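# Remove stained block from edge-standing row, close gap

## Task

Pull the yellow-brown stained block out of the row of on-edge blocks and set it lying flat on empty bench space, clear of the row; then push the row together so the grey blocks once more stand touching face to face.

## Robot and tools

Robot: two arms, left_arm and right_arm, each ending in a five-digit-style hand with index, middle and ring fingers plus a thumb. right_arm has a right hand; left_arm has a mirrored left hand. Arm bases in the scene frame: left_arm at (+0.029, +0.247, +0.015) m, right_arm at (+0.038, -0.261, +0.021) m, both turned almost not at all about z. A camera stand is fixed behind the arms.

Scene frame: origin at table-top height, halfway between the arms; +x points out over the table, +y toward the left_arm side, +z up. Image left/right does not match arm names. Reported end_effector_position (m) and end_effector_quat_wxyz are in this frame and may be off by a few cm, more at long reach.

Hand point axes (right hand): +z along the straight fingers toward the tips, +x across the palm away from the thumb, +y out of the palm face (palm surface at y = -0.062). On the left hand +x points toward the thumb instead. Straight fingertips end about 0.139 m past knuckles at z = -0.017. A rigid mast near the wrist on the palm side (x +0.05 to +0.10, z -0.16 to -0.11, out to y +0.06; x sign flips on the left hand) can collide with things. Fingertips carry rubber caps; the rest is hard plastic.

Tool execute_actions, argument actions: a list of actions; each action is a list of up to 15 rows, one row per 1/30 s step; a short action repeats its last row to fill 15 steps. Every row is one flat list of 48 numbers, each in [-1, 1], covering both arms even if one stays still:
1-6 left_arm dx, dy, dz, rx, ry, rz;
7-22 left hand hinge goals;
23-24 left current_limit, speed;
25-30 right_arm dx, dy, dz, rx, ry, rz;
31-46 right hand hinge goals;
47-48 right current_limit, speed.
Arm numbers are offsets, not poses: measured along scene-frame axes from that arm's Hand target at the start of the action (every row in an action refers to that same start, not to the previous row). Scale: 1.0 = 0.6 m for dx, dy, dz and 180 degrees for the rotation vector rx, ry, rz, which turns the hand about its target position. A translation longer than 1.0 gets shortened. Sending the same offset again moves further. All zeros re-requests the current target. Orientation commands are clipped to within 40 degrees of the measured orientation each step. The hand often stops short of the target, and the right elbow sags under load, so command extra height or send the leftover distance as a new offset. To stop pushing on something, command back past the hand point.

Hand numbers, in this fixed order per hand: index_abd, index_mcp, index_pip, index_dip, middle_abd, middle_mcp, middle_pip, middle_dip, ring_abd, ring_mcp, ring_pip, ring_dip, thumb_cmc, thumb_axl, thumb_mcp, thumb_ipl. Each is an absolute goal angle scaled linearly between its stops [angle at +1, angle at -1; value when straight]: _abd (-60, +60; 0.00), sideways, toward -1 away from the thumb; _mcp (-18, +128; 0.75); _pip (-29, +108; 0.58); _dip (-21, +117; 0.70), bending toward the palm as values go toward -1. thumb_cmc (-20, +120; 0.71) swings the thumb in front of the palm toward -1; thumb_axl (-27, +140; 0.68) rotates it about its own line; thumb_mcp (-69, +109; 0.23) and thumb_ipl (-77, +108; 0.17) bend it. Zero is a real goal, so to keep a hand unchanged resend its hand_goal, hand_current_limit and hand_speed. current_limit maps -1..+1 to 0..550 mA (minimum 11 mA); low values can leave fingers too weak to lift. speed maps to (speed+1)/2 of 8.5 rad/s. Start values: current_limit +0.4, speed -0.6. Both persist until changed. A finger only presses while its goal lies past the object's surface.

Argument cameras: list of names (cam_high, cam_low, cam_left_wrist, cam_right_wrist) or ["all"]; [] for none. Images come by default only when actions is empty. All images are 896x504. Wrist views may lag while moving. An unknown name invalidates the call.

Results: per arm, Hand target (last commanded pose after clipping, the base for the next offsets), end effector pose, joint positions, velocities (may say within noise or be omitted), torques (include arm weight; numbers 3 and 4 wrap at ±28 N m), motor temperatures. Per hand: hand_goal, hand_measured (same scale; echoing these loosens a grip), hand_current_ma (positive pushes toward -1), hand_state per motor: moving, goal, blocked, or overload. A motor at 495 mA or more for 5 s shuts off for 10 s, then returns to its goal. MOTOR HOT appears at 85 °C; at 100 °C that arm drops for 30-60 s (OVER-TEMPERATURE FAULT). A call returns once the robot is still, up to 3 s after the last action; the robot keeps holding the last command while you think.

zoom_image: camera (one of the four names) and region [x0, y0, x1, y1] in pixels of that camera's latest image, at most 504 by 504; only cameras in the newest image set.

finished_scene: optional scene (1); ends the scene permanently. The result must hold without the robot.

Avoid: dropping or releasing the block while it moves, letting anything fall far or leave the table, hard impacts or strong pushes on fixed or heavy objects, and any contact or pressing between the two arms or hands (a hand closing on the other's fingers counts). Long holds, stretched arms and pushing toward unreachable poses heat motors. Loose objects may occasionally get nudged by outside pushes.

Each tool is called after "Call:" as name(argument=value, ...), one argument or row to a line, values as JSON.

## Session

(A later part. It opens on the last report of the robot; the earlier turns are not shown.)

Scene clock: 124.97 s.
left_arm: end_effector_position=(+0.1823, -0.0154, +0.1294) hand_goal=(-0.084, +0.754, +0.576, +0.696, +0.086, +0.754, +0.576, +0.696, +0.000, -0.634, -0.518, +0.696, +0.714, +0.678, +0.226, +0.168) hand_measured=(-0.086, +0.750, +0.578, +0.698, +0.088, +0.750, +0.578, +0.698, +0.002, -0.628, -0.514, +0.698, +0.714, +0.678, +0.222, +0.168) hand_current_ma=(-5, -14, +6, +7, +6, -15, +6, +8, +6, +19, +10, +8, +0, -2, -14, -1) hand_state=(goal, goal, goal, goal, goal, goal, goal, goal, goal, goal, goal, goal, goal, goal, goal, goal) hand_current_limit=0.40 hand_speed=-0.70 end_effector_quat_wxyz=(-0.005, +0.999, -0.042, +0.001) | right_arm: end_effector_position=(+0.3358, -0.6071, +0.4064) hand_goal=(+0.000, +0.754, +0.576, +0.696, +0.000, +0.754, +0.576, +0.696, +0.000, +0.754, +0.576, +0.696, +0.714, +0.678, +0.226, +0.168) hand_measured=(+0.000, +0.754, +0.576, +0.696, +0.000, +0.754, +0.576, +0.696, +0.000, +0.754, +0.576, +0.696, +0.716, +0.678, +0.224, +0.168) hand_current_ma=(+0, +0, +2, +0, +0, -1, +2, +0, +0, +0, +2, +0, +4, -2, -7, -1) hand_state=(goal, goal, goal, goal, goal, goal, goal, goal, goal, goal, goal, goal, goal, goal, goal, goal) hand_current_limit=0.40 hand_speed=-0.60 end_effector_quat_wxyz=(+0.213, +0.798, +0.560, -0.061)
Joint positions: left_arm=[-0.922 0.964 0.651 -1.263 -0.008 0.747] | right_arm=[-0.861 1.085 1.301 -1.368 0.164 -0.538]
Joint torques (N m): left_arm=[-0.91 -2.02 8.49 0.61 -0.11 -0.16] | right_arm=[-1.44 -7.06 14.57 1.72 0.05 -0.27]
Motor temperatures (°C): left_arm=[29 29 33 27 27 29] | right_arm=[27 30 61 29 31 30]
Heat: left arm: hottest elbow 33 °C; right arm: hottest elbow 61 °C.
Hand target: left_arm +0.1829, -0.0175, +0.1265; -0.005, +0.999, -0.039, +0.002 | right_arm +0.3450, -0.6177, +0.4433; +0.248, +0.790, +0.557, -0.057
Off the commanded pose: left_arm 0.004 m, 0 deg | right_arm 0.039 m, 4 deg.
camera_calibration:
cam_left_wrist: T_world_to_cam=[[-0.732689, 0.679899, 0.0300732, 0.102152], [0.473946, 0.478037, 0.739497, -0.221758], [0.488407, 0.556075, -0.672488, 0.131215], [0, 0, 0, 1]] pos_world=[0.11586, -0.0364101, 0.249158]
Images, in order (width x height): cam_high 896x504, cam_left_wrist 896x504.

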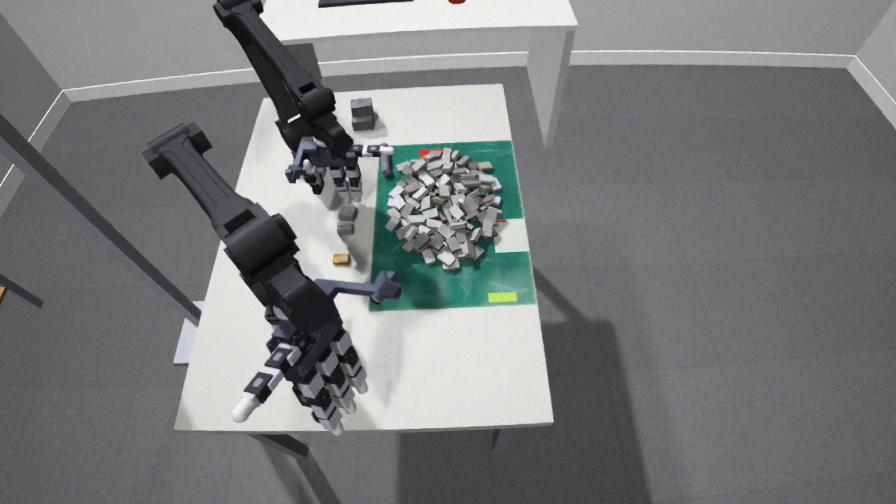

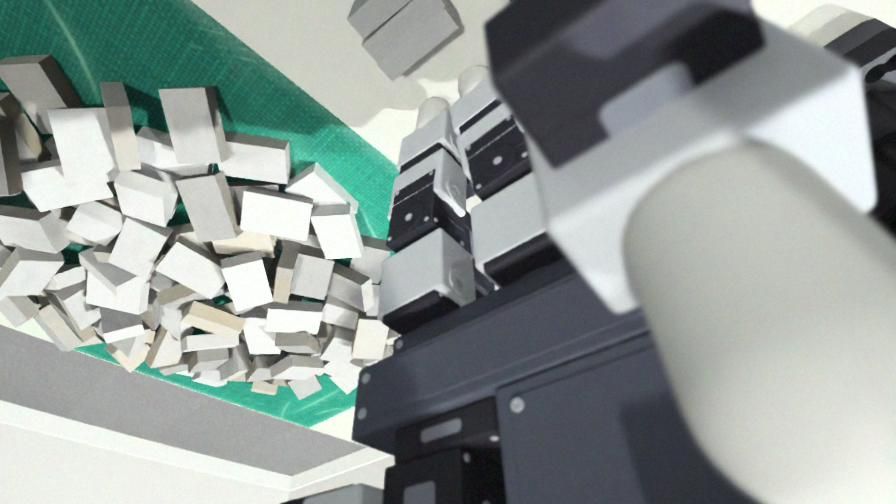

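Call:
execute_actions(
  actions=[
    [[-0.006,0,-0.004,0,0,0, -0.085,0.754,0.576,0.696,0.085,0.754,0.576,0.696,0,-0.63,-0.518,0.696,0.714,0.678,0.226,0.168,0.6,-0.7, 0,0,0,0,0,0, 0,0.754,0.576,0.696,0,0.754,0.576,0.696,0,0.754,0.576,0.696,0.714,0.678,0.226,0.168,0.4,-0.6],[-0.011,0,-0.008,0,0,0, -0.085,0.754,0.576,0.696,0.085,0.754,0.576,0.696,0,-0.63,-0.518,0.696,0.714,0.678,0.226,0.168,0.6,-0.7, 0,0,0,0,0,0, 0,0.754,0.576,0.696,0,0.754,0.576,0.696,0,0.754,0.576,0.696,0.714,0.678,0.226,0.168,0.4,-0.6]],
    [[0,-0.007,0,0,0,0, -0.085,0.754,0.576,0.696,0.085,0.754,0.576,0.696,0,-0.63,-0.518,0.696,0.714,0.678,0.226,0.168,0.6,-0.7, 0,0,0,0,0,0, 0,0.754,0.576,0.696,0,0.754,0.576,0.696,0,0.754,0.576,0.696,0.714,0.678,0.226,0.168,0.4,-0.6],[0,-0.014,0,0,0,0, -0.085,0.754,0.576,0.696,0.085,0.754,0.576,0.696,0,-0.63,-0.518,0.696,0.714,0.678,0.226,0.168,0.6,-0.7, 0,0,0,0,0,0, 0,0.754,0.576,0.696,0,0.754,0.576,0.696,0,0.754,0.576,0.696,0.714,0.678,0.226,0.168,0.4,-0.6],[0,-0.021,0,0,0,0, -0.085,0.754,0.576,0.696,0.085,0.754,0.576,0.696,0,-0.63,-0.518,0.696,0.714,0.678,0.226,0.168,0.6,-0.7, 0,0,0,0,0,0, 0,0.754,0.576,0.696,0,0.754,0.576,0.696,0,0.754,0.576,0.696,0.714,0.678,0.226,0.168,0.4,-0.6],[0,-0.028,0,0,0,0, -0.085,0.754,0.576,0.696,0.085,0.754,0.576,0.696,0,-0.63,-0.518,0.696,0.714,0.678,0.226,0.168,0.6,-0.7, 0,0,0,0,0,0, 0,0.754,0.576,0.696,0,0.754,0.576,0.696,0,0.754,0.576,0.696,0.714,0.678,0.226,0.168,0.4,-0.6],[0,-0.035,0,0,0,0, -0.085,0.754,0.576,0.696,0.085,0.754,0.576,0.696,0,-0.63,-0.518,0.696,0.714,0.678,0.226,0.168,0.6,-0.7, 0,0,0,0,0,0, 0,0.754,0.576,0.696,0,0.754,0.576,0.696,0,0.754,0.576,0.696,0.714,0.678,0.226,0.168,0.4,-0.6]],
  ],
  cameras=["cam_left_wrist","cam_high"],
)

Call:
zoom_image(
  camera="cam_high",
  region=[320, 180, 380, 240],
)

Call:
zoom_image(
  camera="cam_left_wrist",
  region=[280, 0, 560, 160],
)

Scene clock: 127.80 s.
left_arm: end_effector_position=(+0.1730, -0.0264, +0.1192) hand_goal=(-0.084, +0.754, +0.576, +0.696, +0.086, +0.754, +0.576, +0.696, +0.000, -0.630, -0.518, +0.696, +0.714, +0.678, +0.226, +0.168) hand_measured=(-0.084, +0.772, +0.588, +0.702, +0.088, +0.774, +0.586, +0.702, +0.002, -0.624, -0.514, +0.698, +0.714, +0.678, +0.222, +0.168) hand_current_ma=(-2, +65, +41, +17, +7, +73, +35, +18, +6, +19, +10, +8, +0, -2, -14, -1) hand_state=(goal, goal, goal, goal, goal, goal, goal, goal, goal, goal, goal, goal, goal, goal, goal, goal) hand_current_limit=0.60 hand_speed=-0.70 end_effector_quat_wxyz=(-0.014, +0.999, -0.039, +0.001) | right_arm: end_effector_position=(+0.3358, -0.6071, +0.4064) hand_goal=(+0.000, +0.754, +0.576, +0.696, +0.000, +0.754, +0.576, +0.696, +0.000, +0.754, +0.576, +0.696, +0.714, +0.678, +0.226, +0.168) hand_measured=(+0.000, +0.754, +0.576, +0.696, +0.000, +0.754, +0.576, +0.696, +0.000, +0.754, +0.576, +0.696, +0.716, +0.678, +0.224, +0.168) hand_current_ma=(+0, +0, +2, +0, +0, -1, +2, +0, +0, +0, +2, +0, +4, -2, -7, -1) hand_state=(goal, goal, goal, goal, goal, goal, goal, goal, goal, goal, goal, goal, goal, goal, goal, goal) hand_current_limit=0.40 hand_speed=-0.60 end_effector_quat_wxyz=(+0.213, +0.798, +0.560, -0.061)
Joint positions: left_arm=[-0.994 0.997 0.646 -1.241 -0.017 0.668] | right_arm=[-0.861 1.085 1.301 -1.368 0.164 -0.538]
Joint torques (N m): left_arm=[-1.2 -1.26 10.14 0.94 0.31 -0.17] | right_arm=[-1.44 -7.12 14.58 1.7 0.05 -0.27]
Motor temperatures (°C): left_arm=[29 29 33 27 27 29] | right_arm=[27 30 61 29 31 30]
Heat: left arm: hottest elbow 33 °C; right arm: hottest elbow 61 °C.
Hand target: left_arm +0.1763, -0.0386, +0.1217; -0.005, +0.999, -0.039, +0.002 | right_arm +0.3450, -0.6177, +0.4433; +0.248, +0.790, +0.557, -0.057
Off the commanded pose: left_arm 0.013 m, 1 deg | right_arm 0.039 m, 4 deg.
camera_calibration:
cam_left_wrist: T_world_to_cam=[[-0.736966, 0.674579, 0.0427103, 0.1022], [0.471149, 0.467359, 0.74806, -0.205283], [0.484665, 0.571418, -0.662255, 0.13485], [0, 0, 0, 1]] pos_world=[0.106679, -0.0500575, 0.238504]
Images, in order (width x height): cam_high 896x504, cam_left_wrist 896x504.

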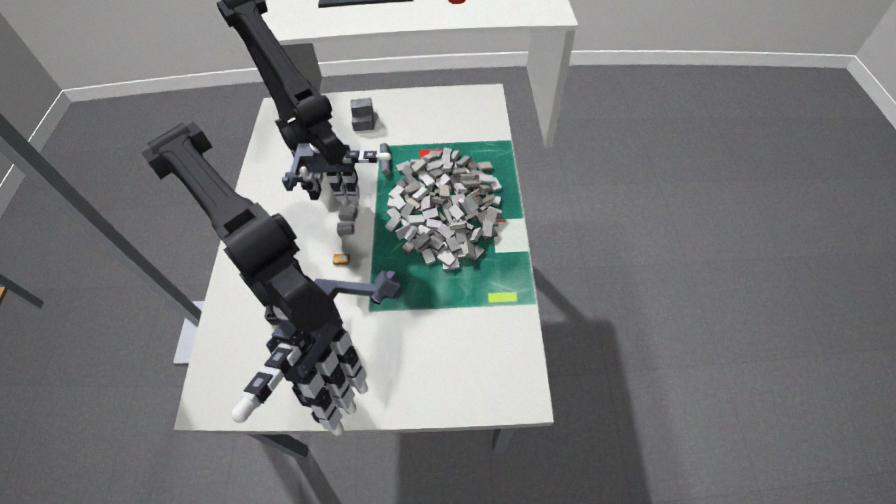

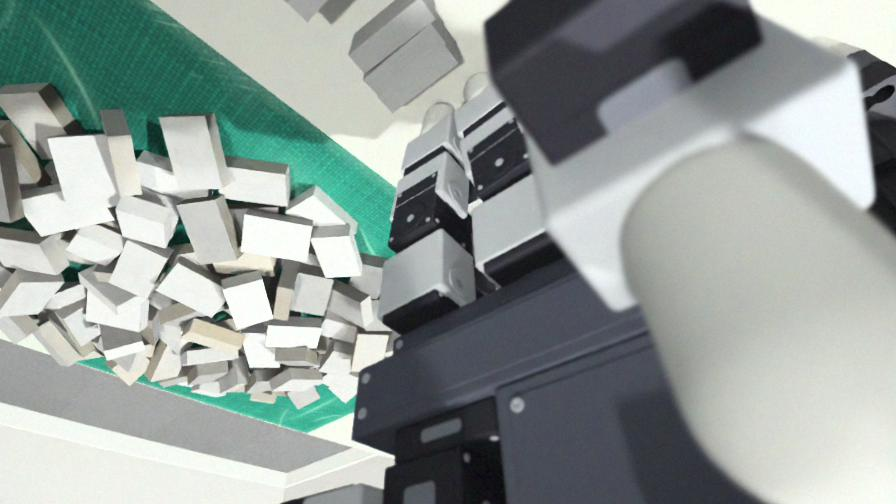

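Scaled by 8.400 from the camera's 896x504 image, which has a finer 1280x720 frame.

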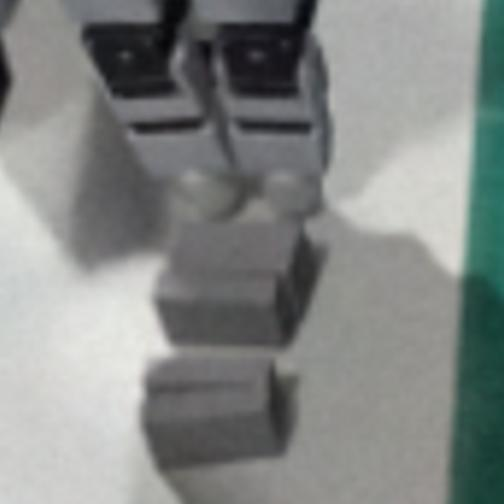

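Scaled by 1.800 from the camera's 896x504 image, which has a finer 1280x720 frame.

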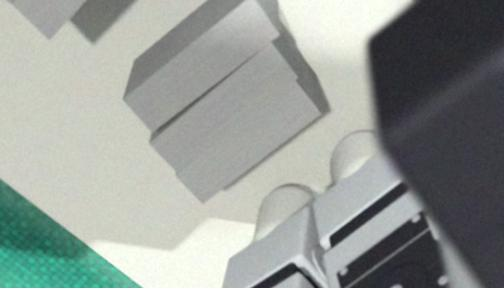

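Call:
execute_actions(
  actions=[
    [[0,0,0.01,0,0,0, -0.085,0.754,0.576,0.696,0.085,0.754,0.576,0.696,0,-0.63,-0.518,0.696,0.714,0.678,0.226,0.168,0.6,-0.7, 0,0,0,0,0,0, 0,0.754,0.576,0.696,0,0.754,0.576,0.696,0,0.754,0.576,0.696,0.714,0.678,0.226,0.168,0.4,-0.6],[0,0,0.02,0,0,0, -0.085,0.754,0.576,0.696,0.085,0.754,0.576,0.696,0,-0.63,-0.518,0.696,0.714,0.678,0.226,0.168,0.6,-0.7, 0,0,0,0,0,0, 0,0.754,0.576,0.696,0,0.754,0.576,0.696,0,0.754,0.576,0.696,0.714,0.678,0.226,0.168,0.4,-0.6],[0,0,0.03,0,0,0, -0.085,0.754,0.576,0.696,0.085,0.754,0.576,0.696,0,-0.63,-0.518,0.696,0.714,0.678,0.226,0.168,0.6,-0.7, 0,0,0,0,0,0, 0,0.754,0.576,0.696,0,0.754,0.576,0.696,0,0.754,0.576,0.696,0.714,0.678,0.226,0.168,0.4,-0.6]],
  ],
)

Scene clock: 128.97 s.
left_arm: end_effector_position=(+0.1706, -0.0270, +0.1237) hand_goal=(-0.084, +0.754, +0.576, +0.696, +0.086, +0.754, +0.576, +0.696, +0.000, -0.630, -0.518, +0.696, +0.714, +0.678, +0.226, +0.168) hand_measured=(-0.084, +0.754, +0.578, +0.698, +0.088, +0.756, +0.578, +0.698, +0.002, -0.624, -0.514, +0.698, +0.714, +0.678, +0.222, +0.168) hand_current_ma=(+1, +2, +7, +7, +7, +3, +6, +8, +6, +19, +10, +8, +0, -2, -14, -1) hand_state=(goal, goal, goal, goal, goal, goal, goal, goal, goal, goal, goal, goal, goal, goal, goal, goal) hand_current_limit=0.60 hand_speed=-0.70 end_effector_quat_wxyz=(-0.016, +0.999, -0.041, -0.005) | right_arm: end_effector_position=(+0.3358, -0.6071, +0.4064) hand_goal=(+0.000, +0.754, +0.576, +0.696, +0.000, +0.754, +0.576, +0.696, +0.000, +0.754, +0.576, +0.696, +0.714, +0.678, +0.226, +0.168) hand_measured=(+0.000, +0.754, +0.576, +0.696, +0.000, +0.754, +0.576, +0.696, +0.000, +0.754, +0.576, +0.696, +0.716, +0.678, +0.224, +0.168) hand_current_ma=(+0, +0, +2, +0, +0, -1, +2, +0, +0, +0, +2, +0, +4, -2, -7, -1) hand_state=(goal, goal, goal, goal, goal, goal, goal, goal, goal, goal, goal, goal, goal, goal, goal, goal) hand_current_limit=0.40 hand_speed=-0.60 end_effector_quat_wxyz=(+0.213, +0.798, +0.560, -0.061)
Joint positions: left_arm=[-0.998 0.997 0.66 -1.265 -0.01 0.668] | right_arm=[-0.861 1.085 1.301 -1.368 0.164 -0.538]
Joint torques (N m): left_arm=[-0.85 -2.61 12.1 -0.18 0.02 -0.13] | right_arm=[-1.44 -7.12 14.57 1.72 0.05 -0.28]
Motor temperatures (°C): left_arm=[29 29 33 27 27 29] | right_arm=[27 30 61 29 31 30]
Heat: left arm: hottest elbow 33 °C; right arm: hottest elbow 61 °C.
Hand target: left_arm +0.1763, -0.0386, +0.1398; -0.005, +0.999, -0.039, +0.002 | right_arm +0.3450, -0.6177, +0.4433; +0.248, +0.790, +0.557, -0.057
Off the commanded pose: left_arm 0.021 m, 2 deg | right_arm 0.039 m, 4 deg.

Call:
execute_actions(
  actions=[
    [[0.003,-0.007,0,0,0,0, -0.085,0.754,0.576,0.696,0.085,0.754,0.576,0.696,0,-0.63,-0.518,0.696,0.714,0.678,0.226,0.168,0.6,-0.7, 0,0,0,0,0,0, 0,0.754,0.576,0.696,0,0.754,0.576,0.696,0,0.754,0.576,0.696,0.714,0.678,0.226,0.168,0.4,-0.6],[0.006,-0.014,0,0,0,0, -0.085,0.754,0.576,0.696,0.085,0.754,0.576,0.696,0,-0.63,-0.518,0.696,0.714,0.678,0.226,0.168,0.6,-0.7, 0,0,0,0,0,0, 0,0.754,0.576,0.696,0,0.754,0.576,0.696,0,0.754,0.576,0.696,0.714,0.678,0.226,0.168,0.4,-0.6],[0.009,-0.021,0,0,0,0, -0.085,0.754,0.576,0.696,0.085,0.754,0.576,0.696,0,-0.63,-0.518,0.696,0.714,0.678,0.226,0.168,0.6,-0.7, 0,0,0,0,0,0, 0,0.754,0.576,0.696,0,0.754,0.576,0.696,0,0.754,0.576,0.696,0.714,0.678,0.226,0.168,0.4,-0.6],[0.012,-0.028,0,0,0,0, -0.085,0.754,0.576,0.696,0.085,0.754,0.576,0.696,0,-0.63,-0.518,0.696,0.714,0.678,0.226,0.168,0.6,-0.7, 0,0,0,0,0,0, 0,0.754,0.576,0.696,0,0.754,0.576,0.696,0,0.754,0.576,0.696,0.714,0.678,0.226,0.168,0.4,-0.6]],
  ],
  cameras=["cam_left_wrist","cam_high"],
)

Call:
zoom_image(
  camera="cam_high",
  region=[320, 180, 380, 240],
)

Call:
zoom_image(
  camera="cam_left_wrist",
  region=[280, 0, 560, 160],
)

Scene clock: 130.30 s.
left_arm: end_effector_position=(+0.1749, -0.0391, +0.1245) hand_goal=(-0.084, +0.754, +0.576, +0.696, +0.086, +0.754, +0.576, +0.696, +0.000, -0.630, -0.518, +0.696, +0.714, +0.678, +0.226, +0.168) hand_measured=(-0.084, +0.754, +0.578, +0.698, +0.088, +0.754, +0.578, +0.698, +0.002, -0.624, -0.514, +0.698, +0.714, +0.678, +0.222, +0.168) hand_current_ma=(+1, +1, +6, +7, +7, +2, +5, +8, +6, +19, +10, +8, +0, -2, -14, -1) hand_state=(goal, goal, goal, goal, goal, goal, goal, goal, goal, goal, goal, goal, goal, goal, goal, goal) hand_current_limit=0.60 hand_speed=-0.70 end_effector_quat_wxyz=(-0.022, +0.999, -0.042, -0.009) | right_arm: end_effector_position=(+0.3358, -0.6071, +0.4064) hand_goal=(+0.000, +0.754, +0.576, +0.696, +0.000, +0.754, +0.576, +0.696, +0.000, +0.754, +0.576, +0.696, +0.714, +0.678, +0.226, +0.168) hand_measured=(+0.000, +0.754, +0.576, +0.696, +0.000, +0.754, +0.576, +0.696, +0.000, +0.754, +0.576, +0.696, +0.716, +0.678, +0.224, +0.168) hand_current_ma=(+0, +0, +2, +0, +0, -1, +2, +0, +0, +0, +2, +0, +4, -2, -7, -1) hand_state=(goal, goal, goal, goal, goal, goal, goal, goal, goal, goal, goal, goal, goal, goal, goal, goal) hand_current_limit=0.40 hand_speed=-0.60 end_effector_quat_wxyz=(+0.213, +0.798, +0.560, -0.061)
Joint positions: left_arm=[-1.009 1.047 0.696 -1.265 -0.01 0.659] | right_arm=[-0.861 1.085 1.301 -1.368 0.164 -0.538]
Joint torques (N m): left_arm=[-0.79 -2.9 12.01 0.46 0.01 -0.13] | right_arm=[-1.44 -7.12 14.57 1.7 0.05 -0.28]
Motor temperatures (°C): left_arm=[29 29 33 27 27 29] | right_arm=[27 30 62 29 31 30]
Heat: left arm: hottest elbow 33 °C; right arm: hottest elbow 62 °C.
Hand target: left_arm +0.1836, -0.0554, +0.1397; -0.005, +0.999, -0.039, +0.002 | right_arm +0.3450, -0.6177, +0.4433; +0.248, +0.790, +0.557, -0.057
Off the commanded pose: left_arm 0.024 m, 2 deg | right_arm 0.039 m, 4 deg.
camera_calibration:
cam_left_wrist: T_world_to_cam=[[-0.73172, 0.678225, 0.0678, 0.108088], [0.48804, 0.451885, 0.746737, -0.207633], [0.475818, 0.579492, -0.661654, 0.146525], [0, 0, 0, 1]] pos_world=[0.110704, -0.0643913, 0.244668]
Images, in order (width x height): cam_high 896x504, cam_left_wrist 896x504.

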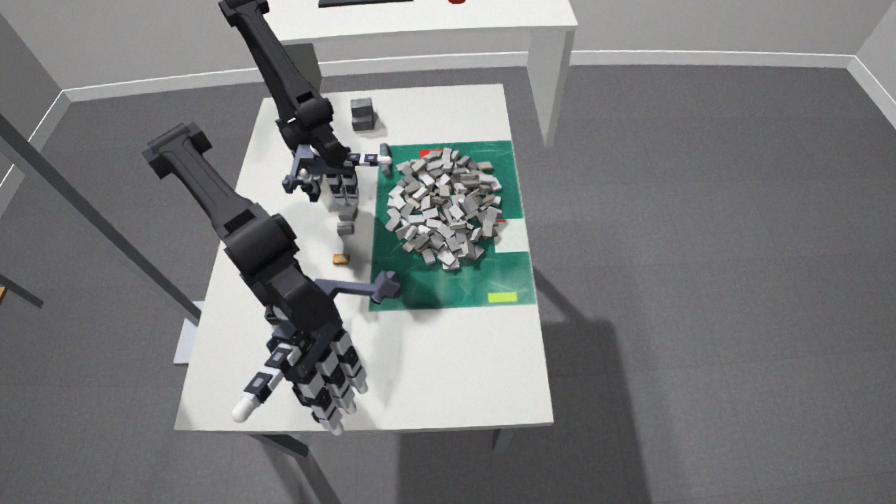

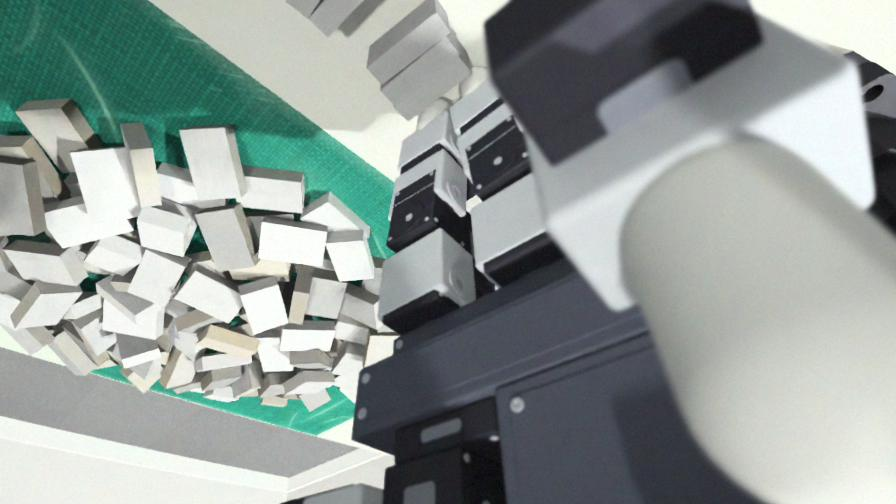

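Scaled by 8.400 from the camera's 896x504 image, which has a finer 1280x720 frame.

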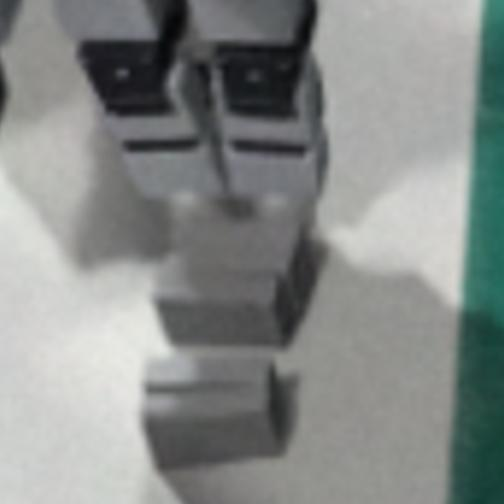

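Scaled by 1.800 from the camera's 896x504 image, which has a finer 1280x720 frame.

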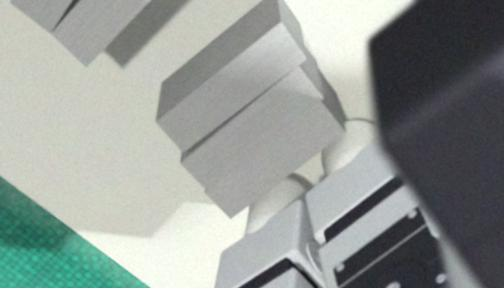

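Call:
execute_actions(
  actions=[
    [[0.001,-0.007,0,0,0,0, -0.085,0.754,0.576,0.696,0.085,0.754,0.576,0.696,0,-0.63,-0.518,0.696,0.714,0.678,0.226,0.168,0.6,-0.7, 0,0,0,0,0,0, 0,0.754,0.576,0.696,0,0.754,0.576,0.696,0,0.754,0.576,0.696,0.714,0.678,0.226,0.168,0.4,-0.6],[0.002,-0.014,0,0,0,0, -0.085,0.754,0.576,0.696,0.085,0.754,0.576,0.696,0,-0.63,-0.518,0.696,0.714,0.678,0.226,0.168,0.6,-0.7, 0,0,0,0,0,0, 0,0.754,0.576,0.696,0,0.754,0.576,0.696,0,0.754,0.576,0.696,0.714,0.678,0.226,0.168,0.4,-0.6],[0.003,-0.021,0,0,0,0, -0.085,0.754,0.576,0.696,0.085,0.754,0.576,0.696,0,-0.63,-0.518,0.696,0.714,0.678,0.226,0.168,0.6,-0.7, 0,0,0,0,0,0, 0,0.754,0.576,0.696,0,0.754,0.576,0.696,0,0.754,0.576,0.696,0.714,0.678,0.226,0.168,0.4,-0.6],[0.004,-0.028,0,0,0,0, -0.085,0.754,0.576,0.696,0.085,0.754,0.576,0.696,0,-0.63,-0.518,0.696,0.714,0.678,0.226,0.168,0.6,-0.7, 0,0,0,0,0,0, 0,0.754,0.576,0.696,0,0.754,0.576,0.696,0,0.754,0.576,0.696,0.714,0.678,0.226,0.168,0.4,-0.6],[0.004,-0.034,0,0,0,0, -0.085,0.754,0.576,0.696,0.085,0.754,0.576,0.696,0,-0.63,-0.518,0.696,0.714,0.678,0.226,0.168,0.6,-0.7, 0,0,0,0,0,0, 0,0.754,0.576,0.696,0,0.754,0.576,0.696,0,0.754,0.576,0.696,0.714,0.678,0.226,0.168,0.4,-0.6]],
  ],
  cameras=["cam_left_wrist","cam_high"],
)

Call:
zoom_image(
  camera="cam_high",
  region=[320, 190, 380, 250],
)

Call:
zoom_image(
  camera="cam_left_wrist",
  region=[280, 0, 560, 160],
)

Scene clock: 133.07 s.
left_arm: end_effector_position=(+0.1759, -0.0543, +0.1235) hand_goal=(-0.084, +0.754, +0.576, +0.696, +0.086, +0.754, +0.576, +0.696, +0.000, -0.630, -0.518, +0.696, +0.714, +0.678, +0.226, +0.168) hand_measured=(-0.084, +0.762, +0.580, +0.698, +0.088, +0.764, +0.580, +0.698, +0.002, -0.624, -0.514, +0.698, +0.714, +0.678, +0.222, +0.168) hand_current_ma=(+1, +30, +14, +7, +3, +39, +14, +8, +6, +19, +10, +8, +0, -2, -14, -1) hand_state=(goal, goal, goal, goal, goal, goal, goal, goal, goal, goal, goal, goal, goal, goal, goal, goal) hand_current_limit=0.60 hand_speed=-0.70 end_effector_quat_wxyz=(-0.028, +0.999, -0.041, -0.012) | right_arm: end_effector_position=(+0.3358, -0.6071, +0.4064) hand_goal=(+0.000, +0.754, +0.576, +0.696, +0.000, +0.754, +0.576, +0.696, +0.000, +0.754, +0.576, +0.696, +0.714, +0.678, +0.226, +0.168) hand_measured=(+0.000, +0.754, +0.576, +0.696, +0.000, +0.754, +0.576, +0.696, +0.000, +0.754, +0.576, +0.696, +0.716, +0.678, +0.224, +0.168) hand_current_ma=(+0, +0, +2, +0, +0, -1, +2, +0, +0, +0, +2, +0, +4, -2, -7, -1) hand_state=(goal, goal, goal, goal, goal, goal, goal, goal, goal, goal, goal, goal, goal, goal, goal, goal) hand_current_limit=0.40 hand_speed=-0.60 end_effector_quat_wxyz=(+0.213, +0.798, +0.560, -0.061)
Joint positions: left_arm=[-1.04 1.1 0.731 -1.261 -0.011 0.626] | right_arm=[-0.861 1.085 1.301 -1.368 0.164 -0.538]
Joint torques (N m): left_arm=[-1.14 -3.37 12.22 0.87 0.05 -0.14] | right_arm=[-1.44 -7.12 14.57 1.7 0.05 -0.28]
Motor temperatures (°C): left_arm=[29 29 34 27 27 29] | right_arm=[27 30 62 29 31 30]
Heat: left arm: hottest elbow 34 °C; right arm: hottest elbow 62 °C.
Hand target: left_arm +0.1859, -0.0758, +0.1398; -0.005, +0.999, -0.039, +0.002 | right_arm +0.3450, -0.6177, +0.4433; +0.248, +0.790, +0.557, -0.057
Off the commanded pose: left_arm 0.029 m, 3 deg | right_arm 0.039 m, 4 deg.
camera_calibration:
cam_left_wrist: T_world_to_cam=[[-0.733055, 0.675385, 0.0805338, 0.117648], [0.491034, 0.44356, 0.74976, -0.201844], [0.470655, 0.58916, -0.656791, 0.154956], [0, 0, 0, 1]] pos_world=[0.112424, -0.0812219, 0.243633]
Images, in order (width x height): cam_high 896x504, cam_left_wrist 896x504.

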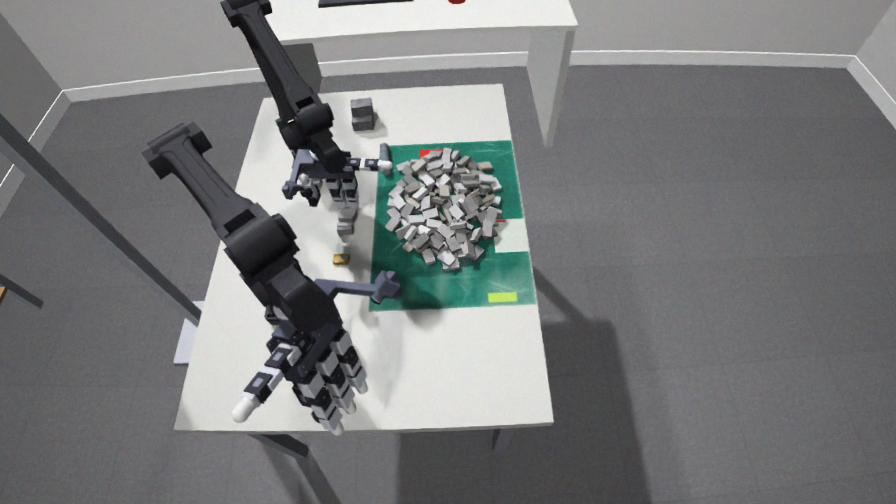

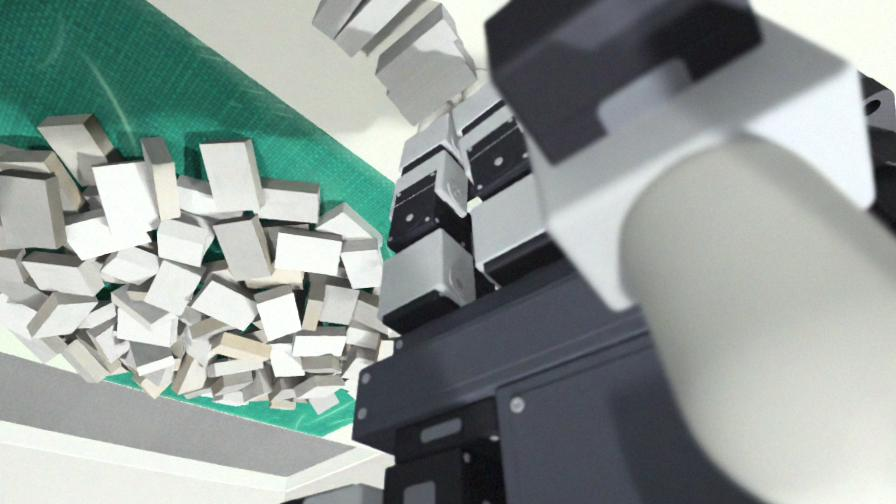

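Scaled by 8.400 from the camera's 896x504 image, which has a finer 1280x720 frame.

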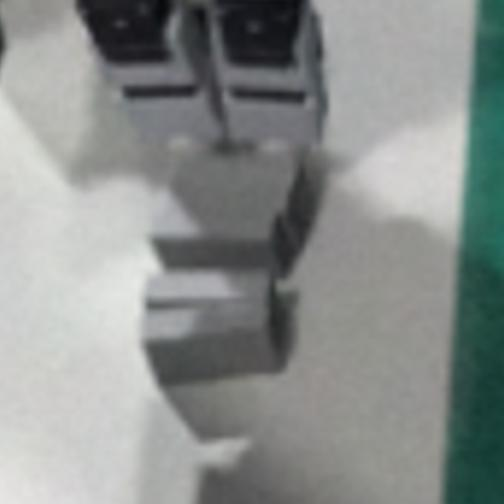

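Scaled by 1.800 from the camera's 896x504 image, which has a finer 1280x720 frame.

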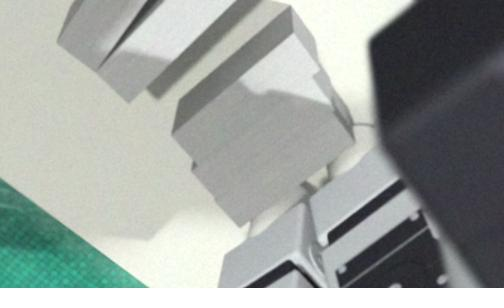

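Call:
execute_actions(
  actions=[
    [[0,-0.006,0,0,0,0, -0.085,0.754,0.576,0.696,0.085,0.754,0.576,0.696,0,-0.63,-0.518,0.696,0.714,0.678,0.226,0.168,0.6,-0.7, 0,0,0,0,0,0, 0,0.754,0.576,0.696,0,0.754,0.576,0.696,0,0.754,0.576,0.696,0.714,0.678,0.226,0.168,0.4,-0.6],[0,-0.012,0,0,0,0, -0.085,0.754,0.576,0.696,0.085,0.754,0.576,0.696,0,-0.63,-0.518,0.696,0.714,0.678,0.226,0.168,0.6,-0.7, 0,0,0,0,0,0, 0,0.754,0.576,0.696,0,0.754,0.576,0.696,0,0.754,0.576,0.696,0.714,0.678,0.226,0.168,0.4,-0.6],[0,-0.018,0,0,0,0, -0.085,0.754,0.576,0.696,0.085,0.754,0.576,0.696,0,-0.63,-0.518,0.696,0.714,0.678,0.226,0.168,0.6,-0.7, 0,0,0,0,0,0, 0,0.754,0.576,0.696,0,0.754,0.576,0.696,0,0.754,0.576,0.696,0.714,0.678,0.226,0.168,0.4,-0.6],[0,-0.023,0,0,0,0, -0.085,0.754,0.576,0.696,0.085,0.754,0.576,0.696,0,-0.63,-0.518,0.696,0.714,0.678,0.226,0.168,0.6,-0.7, 0,0,0,0,0,0, 0,0.754,0.576,0.696,0,0.754,0.576,0.696,0,0.754,0.576,0.696,0.714,0.678,0.226,0.168,0.4,-0.6]],
  ],
  cameras=["cam_left_wrist","cam_high"],
)

Call:
zoom_image(
  camera="cam_high",
  region=[320, 190, 380, 250],
)

Call:
zoom_image(
  camera="cam_left_wrist",
  region=[280, 0, 560, 160],
)

Scene clock: 134.23 s.
left_arm: end_effector_position=(+0.1764, -0.0676, +0.1236) hand_goal=(-0.084, +0.754, +0.576, +0.696, +0.086, +0.754, +0.576, +0.696, +0.000, -0.630, -0.518, +0.696, +0.714, +0.678, +0.226, +0.168) hand_measured=(-0.084, +0.764, +0.582, +0.698, +0.086, +0.766, +0.582, +0.698, +0.002, -0.624, -0.514, +0.698, +0.714, +0.678, +0.222, +0.168) hand_current_ma=(+0, +33, +15, +7, +1, +46, +16, +8, +6, +19, +10, +8, +0, -2, -14, -1) hand_state=(goal, goal, goal, goal, goal, goal, goal, goal, goal, goal, goal, goal, goal, goal, goal, goal) hand_current_limit=0.60 hand_speed=-0.70 end_effector_quat_wxyz=(-0.028, +0.999, -0.041, -0.011) | right_arm: end_effector_position=(+0.3358, -0.6071, +0.4064) hand_goal=(+0.000, +0.754, +0.576, +0.696, +0.000, +0.754, +0.576, +0.696, +0.000, +0.754, +0.576, +0.696, +0.714, +0.678, +0.226, +0.168) hand_measured=(+0.000, +0.754, +0.576, +0.696, +0.000, +0.754, +0.576, +0.696, +0.000, +0.754, +0.576, +0.696, +0.716, +0.678, +0.224, +0.168) hand_current_ma=(+0, +0, +2, +0, +0, -1, +2, +0, +0, +0, +2, +0, +4, -2, -7, -1) hand_state=(goal, goal, goal, goal, goal, goal, goal, goal, goal, goal, goal, goal, goal, goal, goal, goal) hand_current_limit=0.40 hand_speed=-0.60 end_effector_quat_wxyz=(+0.213, +0.798, +0.560, -0.061)
Joint positions: left_arm=[-1.065 1.136 0.756 -1.251 -0.011 0.602] | right_arm=[-0.861 1.085 1.301 -1.368 0.164 -0.538]
Joint torques (N m): left_arm=[-0.91 -3.72 12.22 0.85 0.08 -0.15] | right_arm=[-1.38 -7.06 14.57 1.72 0.05 -0.27]
Motor temperatures (°C): left_arm=[29 29 34 27 27 29] | right_arm=[27 30 62 29 31 30]
Heat: left arm: hottest elbow 34 °C; right arm: hottest elbow 62 °C.
Hand target: left_arm +0.1860, -0.0896, +0.1398; -0.005, +0.999, -0.039, +0.002 | right_arm +0.3450, -0.6177, +0.4433; +0.248, +0.790, +0.557, -0.057
Off the commanded pose: left_arm 0.029 m, 3 deg | right_arm 0.039 m, 4 deg.
camera_calibration:
cam_left_wrist: T_world_to_cam=[[-0.732648, 0.675926, 0.0796944, 0.127127], [0.489905, 0.442454, 0.751151, -0.196188], [0.472461, 0.589372, -0.655302, 0.162205], [0, 0, 0, 1]] pos_world=[0.112617, -0.0947234, 0.243529]
Images, in order (width x height): cam_high 896x504, cam_left_wrist 896x504.

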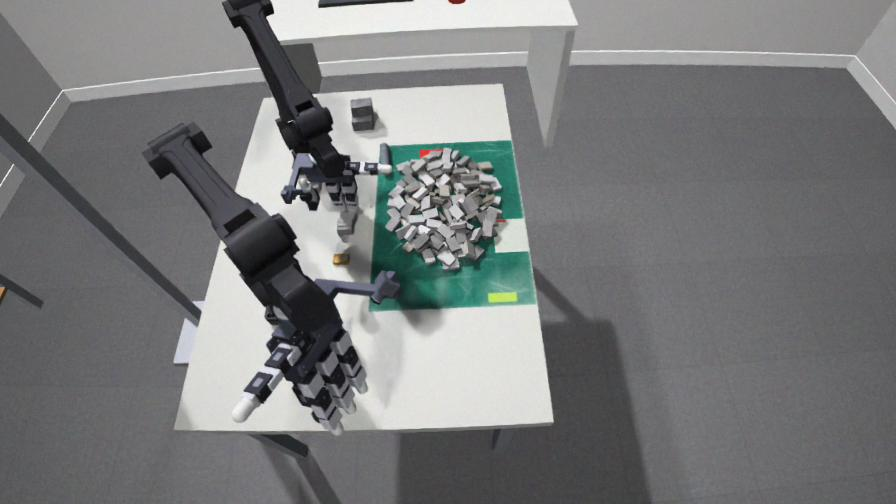

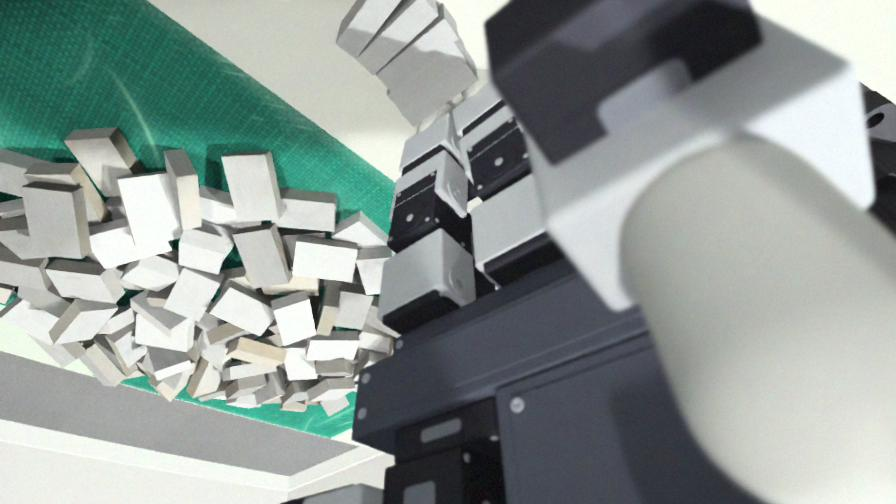

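Scaled by 8.400 from the camera's 896x504 image, which has a finer 1280x720 frame.

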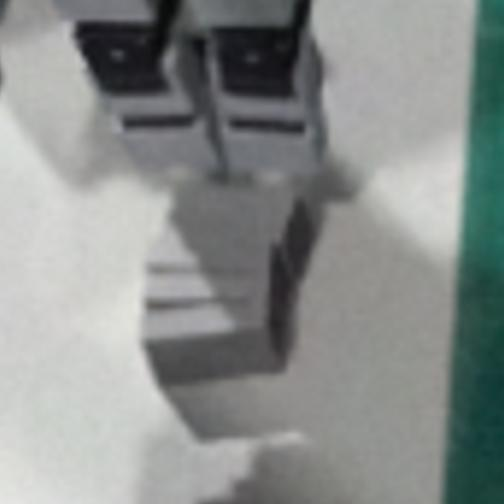

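Scaled by 1.800 from the camera's 896x504 image, which has a finer 1280x720 frame.

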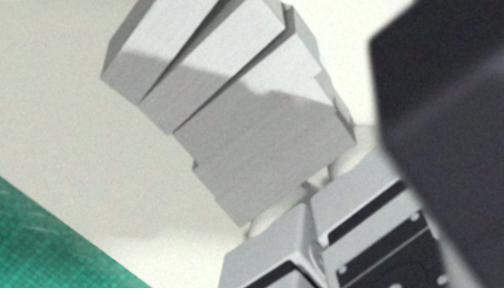

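Call:
execute_actions(
  actions=[
    [[0,-0.006,0,0,0,0, -0.085,0.754,0.576,0.696,0.085,0.754,0.576,0.696,0,-0.63,-0.518,0.696,0.714,0.678,0.226,0.168,0.6,-0.7, 0,0,0,0,0,0, 0,0.754,0.576,0.696,0,0.754,0.576,0.696,0,0.754,0.576,0.696,0.714,0.678,0.226,0.168,0.4,-0.6],[0,-0.012,0,0,0,0, -0.085,0.754,0.576,0.696,0.085,0.754,0.576,0.696,0,-0.63,-0.518,0.696,0.714,0.678,0.226,0.168,0.6,-0.7, 0,0,0,0,0,0, 0,0.754,0.576,0.696,0,0.754,0.576,0.696,0,0.754,0.576,0.696,0.714,0.678,0.226,0.168,0.4,-0.6],[0,-0.018,0,0,0,0, -0.085,0.754,0.576,0.696,0.085,0.754,0.576,0.696,0,-0.63,-0.518,0.696,0.714,0.678,0.226,0.168,0.6,-0.7, 0,0,0,0,0,0, 0,0.754,0.576,0.696,0,0.754,0.576,0.696,0,0.754,0.576,0.696,0.714,0.678,0.226,0.168,0.4,-0.6],[0,-0.025,0,0,0,0, -0.085,0.754,0.576,0.696,0.085,0.754,0.576,0.696,0,-0.63,-0.518,0.696,0.714,0.678,0.226,0.168,0.6,-0.7, 0,0,0,0,0,0, 0,0.754,0.576,0.696,0,0.754,0.576,0.696,0,0.754,0.576,0.696,0.714,0.678,0.226,0.168,0.4,-0.6]],
  ],
  cameras=["cam_left_wrist","cam_high"],
)

Call:
zoom_image(
  camera="cam_high",
  region=[320, 200, 380, 260],
)

Call:
zoom_image(
  camera="cam_left_wrist",
  region=[280, 0, 560, 160],
)

Scene clock: 136.27 s.
left_arm: end_effector_position=(+0.1768, -0.0797, +0.1233) hand_goal=(-0.084, +0.754, +0.576, +0.696, +0.086, +0.754, +0.576, +0.696, +0.000, -0.630, -0.518, +0.696, +0.714, +0.678, +0.226, +0.168) hand_measured=(-0.084, +0.768, +0.584, +0.698, +0.086, +0.772, +0.584, +0.698, +0.002, -0.624, -0.514, +0.698, +0.714, +0.678, +0.222, +0.168) hand_current_ma=(-1, +56, +27, +7, +0, +69, +25, +8, +6, +19, +10, +8, +0, -2, -14, -1) hand_state=(goal, goal, goal, goal, goal, goal, goal, goal, goal, goal, goal, goal, goal, goal, goal, goal) hand_current_limit=0.60 hand_speed=-0.70 end_effector_quat_wxyz=(-0.032, +0.999, -0.039, -0.012) | right_arm: end_effector_position=(+0.3358, -0.6071, +0.4064) hand_goal=(+0.000, +0.754, +0.576, +0.696, +0.000, +0.754, +0.576, +0.696, +0.000, +0.754, +0.576, +0.696, +0.714, +0.678, +0.226, +0.168) hand_measured=(+0.000, +0.754, +0.576, +0.696, +0.000, +0.754, +0.576, +0.696, +0.000, +0.754, +0.576, +0.696, +0.716, +0.678, +0.224, +0.168) hand_current_ma=(+0, +0, +2, +0, +0, -1, +2, +0, +0, +0, +2, +0, +4, -2, -7, -1) hand_state=(goal, goal, goal, goal, goal, goal, goal, goal, goal, goal, goal, goal, goal, goal, goal, goal) hand_current_limit=0.40 hand_speed=-0.60 end_effector_quat_wxyz=(+0.213, +0.798, +0.560, -0.061)
Joint positions: left_arm=[-1.087 1.172 0.784 -1.249 -0.012 0.575] | right_arm=[-0.861 1.085 1.301 -1.368 0.164 -0.538]
Joint torques (N m): left_arm=[-1.2 -3.96 12.33 1.06 0.11 -0.12] | right_arm=[-1.38 -7.12 14.57 1.7 0.05 -0.27]
Motor temperatures (°C): left_arm=[29 29 34 27 27 29] | right_arm=[27 30 62 29 31 30]
Heat: left arm: hottest elbow 34 °C; right arm: hottest elbow 62 °C.
Hand target: left_arm +0.1860, -0.1046, +0.1398; -0.005, +0.999, -0.039, +0.002 | right_arm +0.3450, -0.6177, +0.4433; +0.248, +0.790, +0.557, -0.057
Off the commanded pose: left_arm 0.031 m, 3 deg | right_arm 0.039 m, 4 deg.
camera_calibration:
cam_left_wrist: T_world_to_cam=[[-0.73537, 0.672344, 0.0847617, 0.135232], [0.488744, 0.439553, 0.753606, -0.191273], [0.469425, 0.595606, -0.651838, 0.169563], [0, 0, 0, 1]] pos_world=[0.113332, -0.107841, 0.24321]
Images, in order (width x height): cam_high 896x504, cam_left_wrist 896x504.

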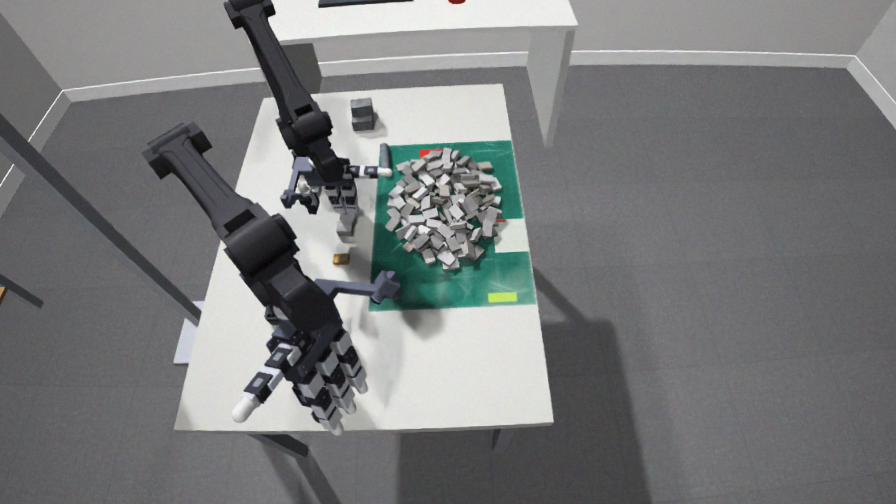

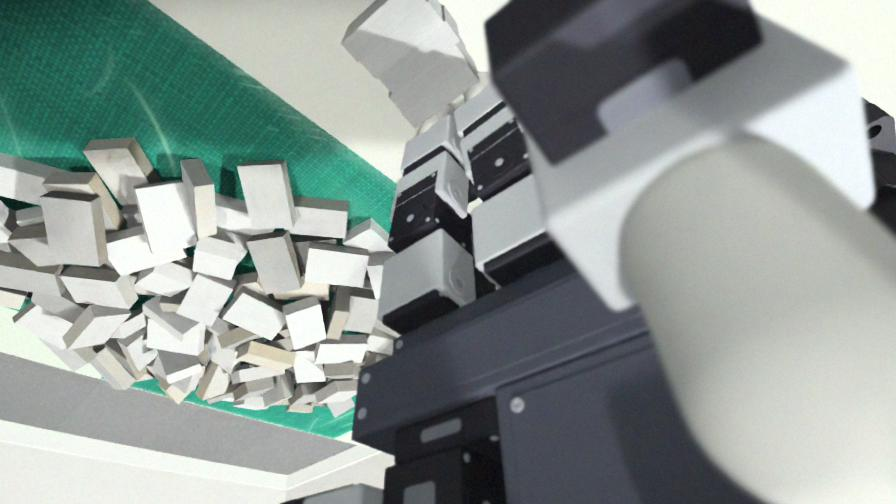

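Scaled by 8.400 from the camera's 896x504 image, which has a finer 1280x720 frame.

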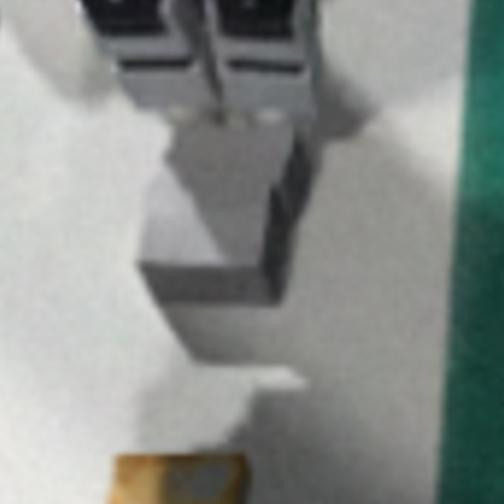

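Scaled by 1.800 from the camera's 896x504 image, which has a finer 1280x720 frame.

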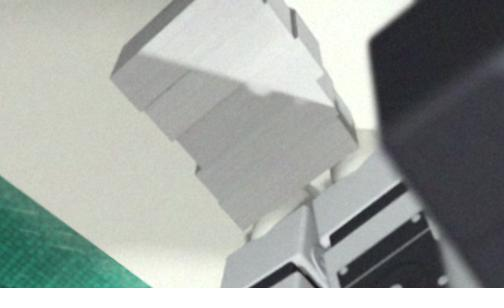

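Call:
zoom_image(
  camera="cam_left_wrist",
  region=[330, 0, 490, 135],
)

Call:
zoom_image(
  camera="cam_high",
  region=[332, 208, 364, 240],
)

Scaled by 3.150 from the camera's 896x504 image, which has a finer 1280x720 frame.

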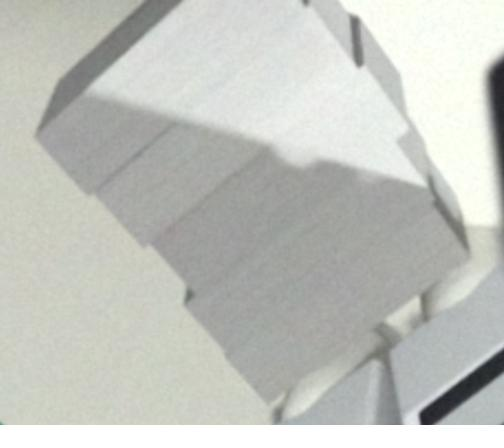

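Scaled by 15.750 from the camera's 896x504 image, which has a finer 1280x720 frame.

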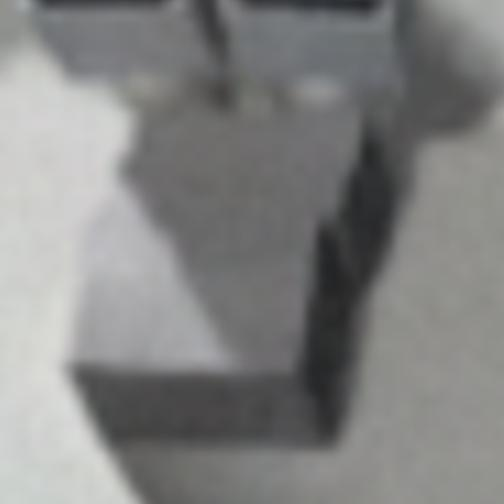

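Call:
execute_actions(
  actions=[
    [[0,0.03,0,0,0,0, -0.085,0.754,0.576,0.696,0.085,0.754,0.576,0.696,0,-0.63,-0.518,0.696,0.714,0.678,0.226,0.168,0.6,-0.7, 0,0,0,0,0,0, 0,0.754,0.576,0.696,0,0.754,0.576,0.696,0,0.754,0.576,0.696,0.714,0.678,0.226,0.168,0.4,-0.6],[0,0.06,0.01,0,0,0, -0.085,0.754,0.576,0.696,0.085,0.754,0.576,0.696,0,-0.63,-0.518,0.696,0.714,0.678,0.226,0.168,0.6,-0.7, 0,0,0,0,0,0, 0,0.754,0.576,0.696,0,0.754,0.576,0.696,0,0.754,0.576,0.696,0.714,0.678,0.226,0.168,0.4,-0.6],[0,0.085,0.02,0,0,0, -0.085,0.754,0.576,0.696,0.085,0.754,0.576,0.696,0,-0.63,-0.518,0.696,0.714,0.678,0.226,0.168,0.6,-0.7, 0,0,0,0,0,0, 0,0.754,0.576,0.696,0,0.754,0.576,0.696,0,0.754,0.576,0.696,0.714,0.678,0.226,0.168,0.4,-0.6],[0,0.1,0.03,0,0,0, -0.085,0.754,0.576,0.696,0.085,0.754,0.576,0.696,0,-0.63,-0.518,0.696,0.714,0.678,0.226,0.168,0.6,-0.7, 0,0,0,0,0,0, 0,0.754,0.576,0.696,0,0.754,0.576,0.696,0,0.754,0.576,0.696,0.714,0.678,0.226,0.168,0.4,-0.6]],
    [[0,0.01,0.03,0,0,0, -0.085,0.754,0.576,0.696,0.085,0.754,0.576,0.696,0,-0.63,-0.518,0.696,0.714,0.678,0.226,0.168,0.4,-0.7, 0,0,0,0,0,0, 0,0.754,0.576,0.696,0,0.754,0.576,0.696,0,0.754,0.576,0.696,0.714,0.678,0.226,0.168,0.4,-0.6],[0,0.01,0.06,0,0,0, -0.085,0.754,0.576,0.696,0.085,0.754,0.576,0.696,0,-0.63,-0.518,0.696,0.714,0.678,0.226,0.168,0.4,-0.7, 0,0,0,0,0,0, 0,0.754,0.576,0.696,0,0.754,0.576,0.696,0,0.754,0.576,0.696,0.714,0.678,0.226,0.168,0.4,-0.6],[0,0.01,0.09,0,0,0, -0.085,0.754,0.576,0.696,0.085,0.754,0.576,0.696,0,-0.63,-0.518,0.696,0.714,0.678,0.226,0.168,0.4,-0.7, 0,0,0,0,0,0, 0,0.754,0.576,0.696,0,0.754,0.576,0.696,0,0.754,0.576,0.696,0.714,0.678,0.226,0.168,0.4,-0.6],[0,0.01,0.11,0,0,0, -0.085,0.754,0.576,0.696,0.085,0.754,0.576,0.696,0,-0.63,-0.518,0.696,0.714,0.678,0.226,0.168,0.4,-0.7, 0,0,0,0,0,0, 0,0.754,0.576,0.696,0,0.754,0.576,0.696,0,0.754,0.576,0.696,0.714,0.678,0.226,0.168,0.4,-0.6]],
  ],
  cameras=["cam_left_wrist","cam_high"],
)

Call:
zoom_image(
  camera="cam_high",
  region=[325, 200, 375, 250],
)

Call:
zoom_image(
  camera="cam_left_wrist",
  region=[300, 0, 500, 120],
)

Scene clock: 141.43 s.
left_arm: end_effector_position=(+0.1804, -0.0326, +0.2091) hand_goal=(-0.084, +0.754, +0.576, +0.696, +0.086, +0.754, +0.576, +0.696, +0.000, -0.630, -0.518, +0.696, +0.714, +0.678, +0.226, +0.168) hand_measured=(-0.084, +0.754, +0.578, +0.698, +0.086, +0.754, +0.578, +0.698, +0.002, -0.624, -0.514, +0.698, +0.714, +0.678, +0.222, +0.168) hand_current_ma=(-1, -1, +5, +7, +0, -1, +5, +8, +6, +22, +10, +8, +0, -2, -14, -1) hand_state=(goal, goal, goal, goal, goal, goal, goal, goal, goal, goal, goal, goal, goal, goal, goal, goal) hand_current_limit=0.40 hand_speed=-0.70 end_effector_quat_wxyz=(-0.013, +0.999, -0.037, -0.003) | right_arm: end_effector_position=(+0.3358, -0.6071, +0.4064) hand_goal=(+0.000, +0.754, +0.576, +0.696, +0.000, +0.754, +0.576, +0.696, +0.000, +0.754, +0.576, +0.696, +0.714, +0.678, +0.226, +0.168) hand_measured=(+0.000, +0.754, +0.576, +0.696, +0.000, +0.754, +0.576, +0.696, +0.000, +0.754, +0.576, +0.696, +0.716, +0.678, +0.224, +0.168) hand_current_ma=(+0, +0, +2, +0, +0, -1, +2, +0, +0, +0, +2, +0, +4, -2, -7, -1) hand_state=(goal, goal, goal, goal, goal, goal, goal, goal, goal, goal, goal, goal, goal, goal, goal, goal) hand_current_limit=0.40 hand_speed=-0.60 end_effector_quat_wxyz=(+0.213, +0.798, +0.560, -0.061)
Joint positions: left_arm=[-0.979 0.964 0.869 -1.5 -0.011 0.678] | right_arm=[-0.861 1.085 1.301 -1.368 0.164 -0.538]
Joint torques (N m): left_arm=[0.44 -2.61 12.26 -0.16 0 0.06] | right_arm=[-1.44 -7.12 14.57 1.7 0.05 -0.27]
Motor temperatures (°C): left_arm=[29 29 34 27 27 29] | right_arm=[27 30 63 29 31 30]
Heat: left arm: hottest elbow 34 °C; right arm: hottest elbow 63 °C.
Hand target: left_arm +0.1860, -0.0386, +0.2238; -0.005, +0.999, -0.039, +0.002 | right_arm +0.3450, -0.6177, +0.4433; +0.248, +0.790, +0.557, -0.057
Off the commanded pose: left_arm 0.017 m, 1 deg | right_arm 0.039 m, 4 deg.
camera_calibration:
cam_left_wrist: T_world_to_cam=[[-0.73984, 0.671088, 0.0477205, 0.107357], [0.474361, 0.470028, 0.744349, -0.272891], [0.477094, 0.573336, -0.666084, 0.196534], [0, 0, 0, 1]] pos_world=[0.11511, -0.0564596, 0.328911]
Images, in order (width x height): cam_high 896x504, cam_left_wrist 896x504.

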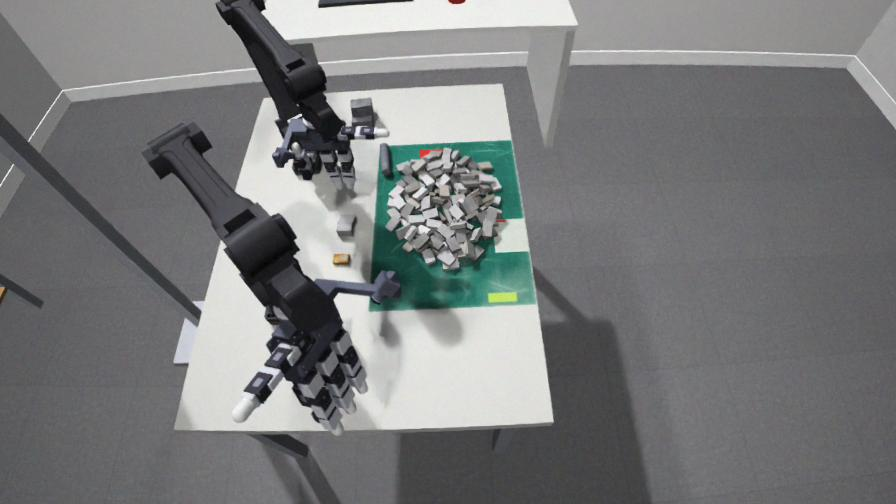

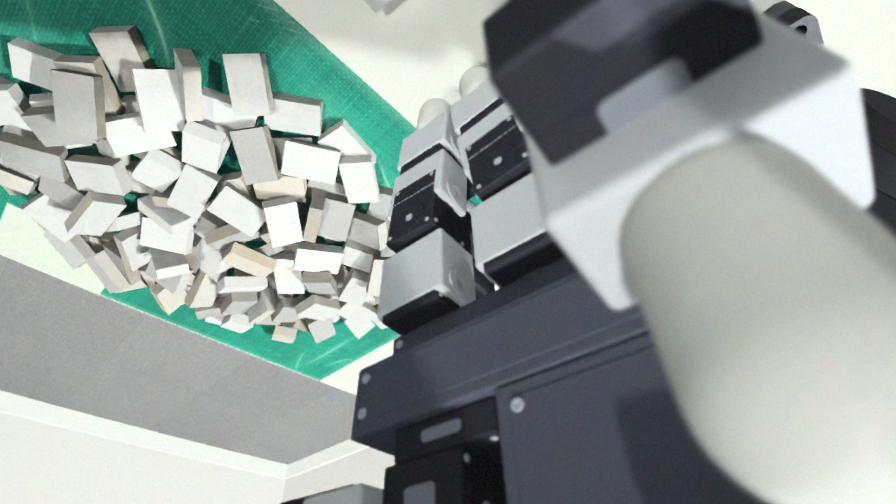

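Scaled by 10.080 from the camera's 896x504 image, which has a finer 1280x720 frame.

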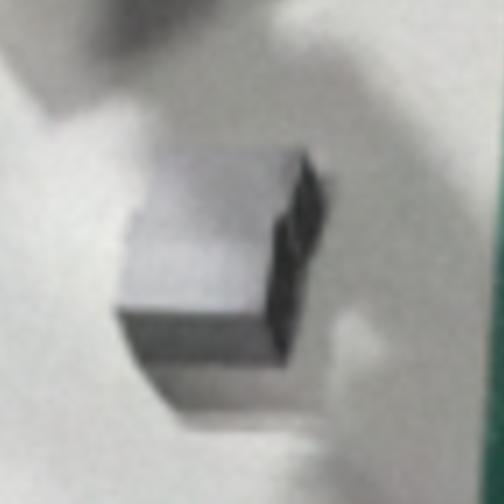

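Scaled by 2.520 from the camera's 896x504 image, which has a finer 1280x720 frame.

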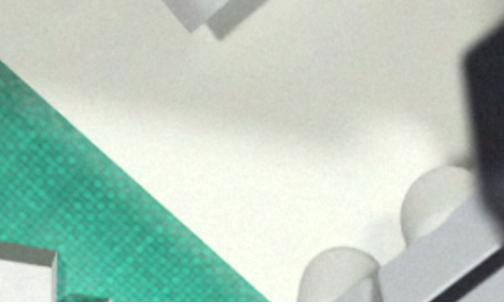

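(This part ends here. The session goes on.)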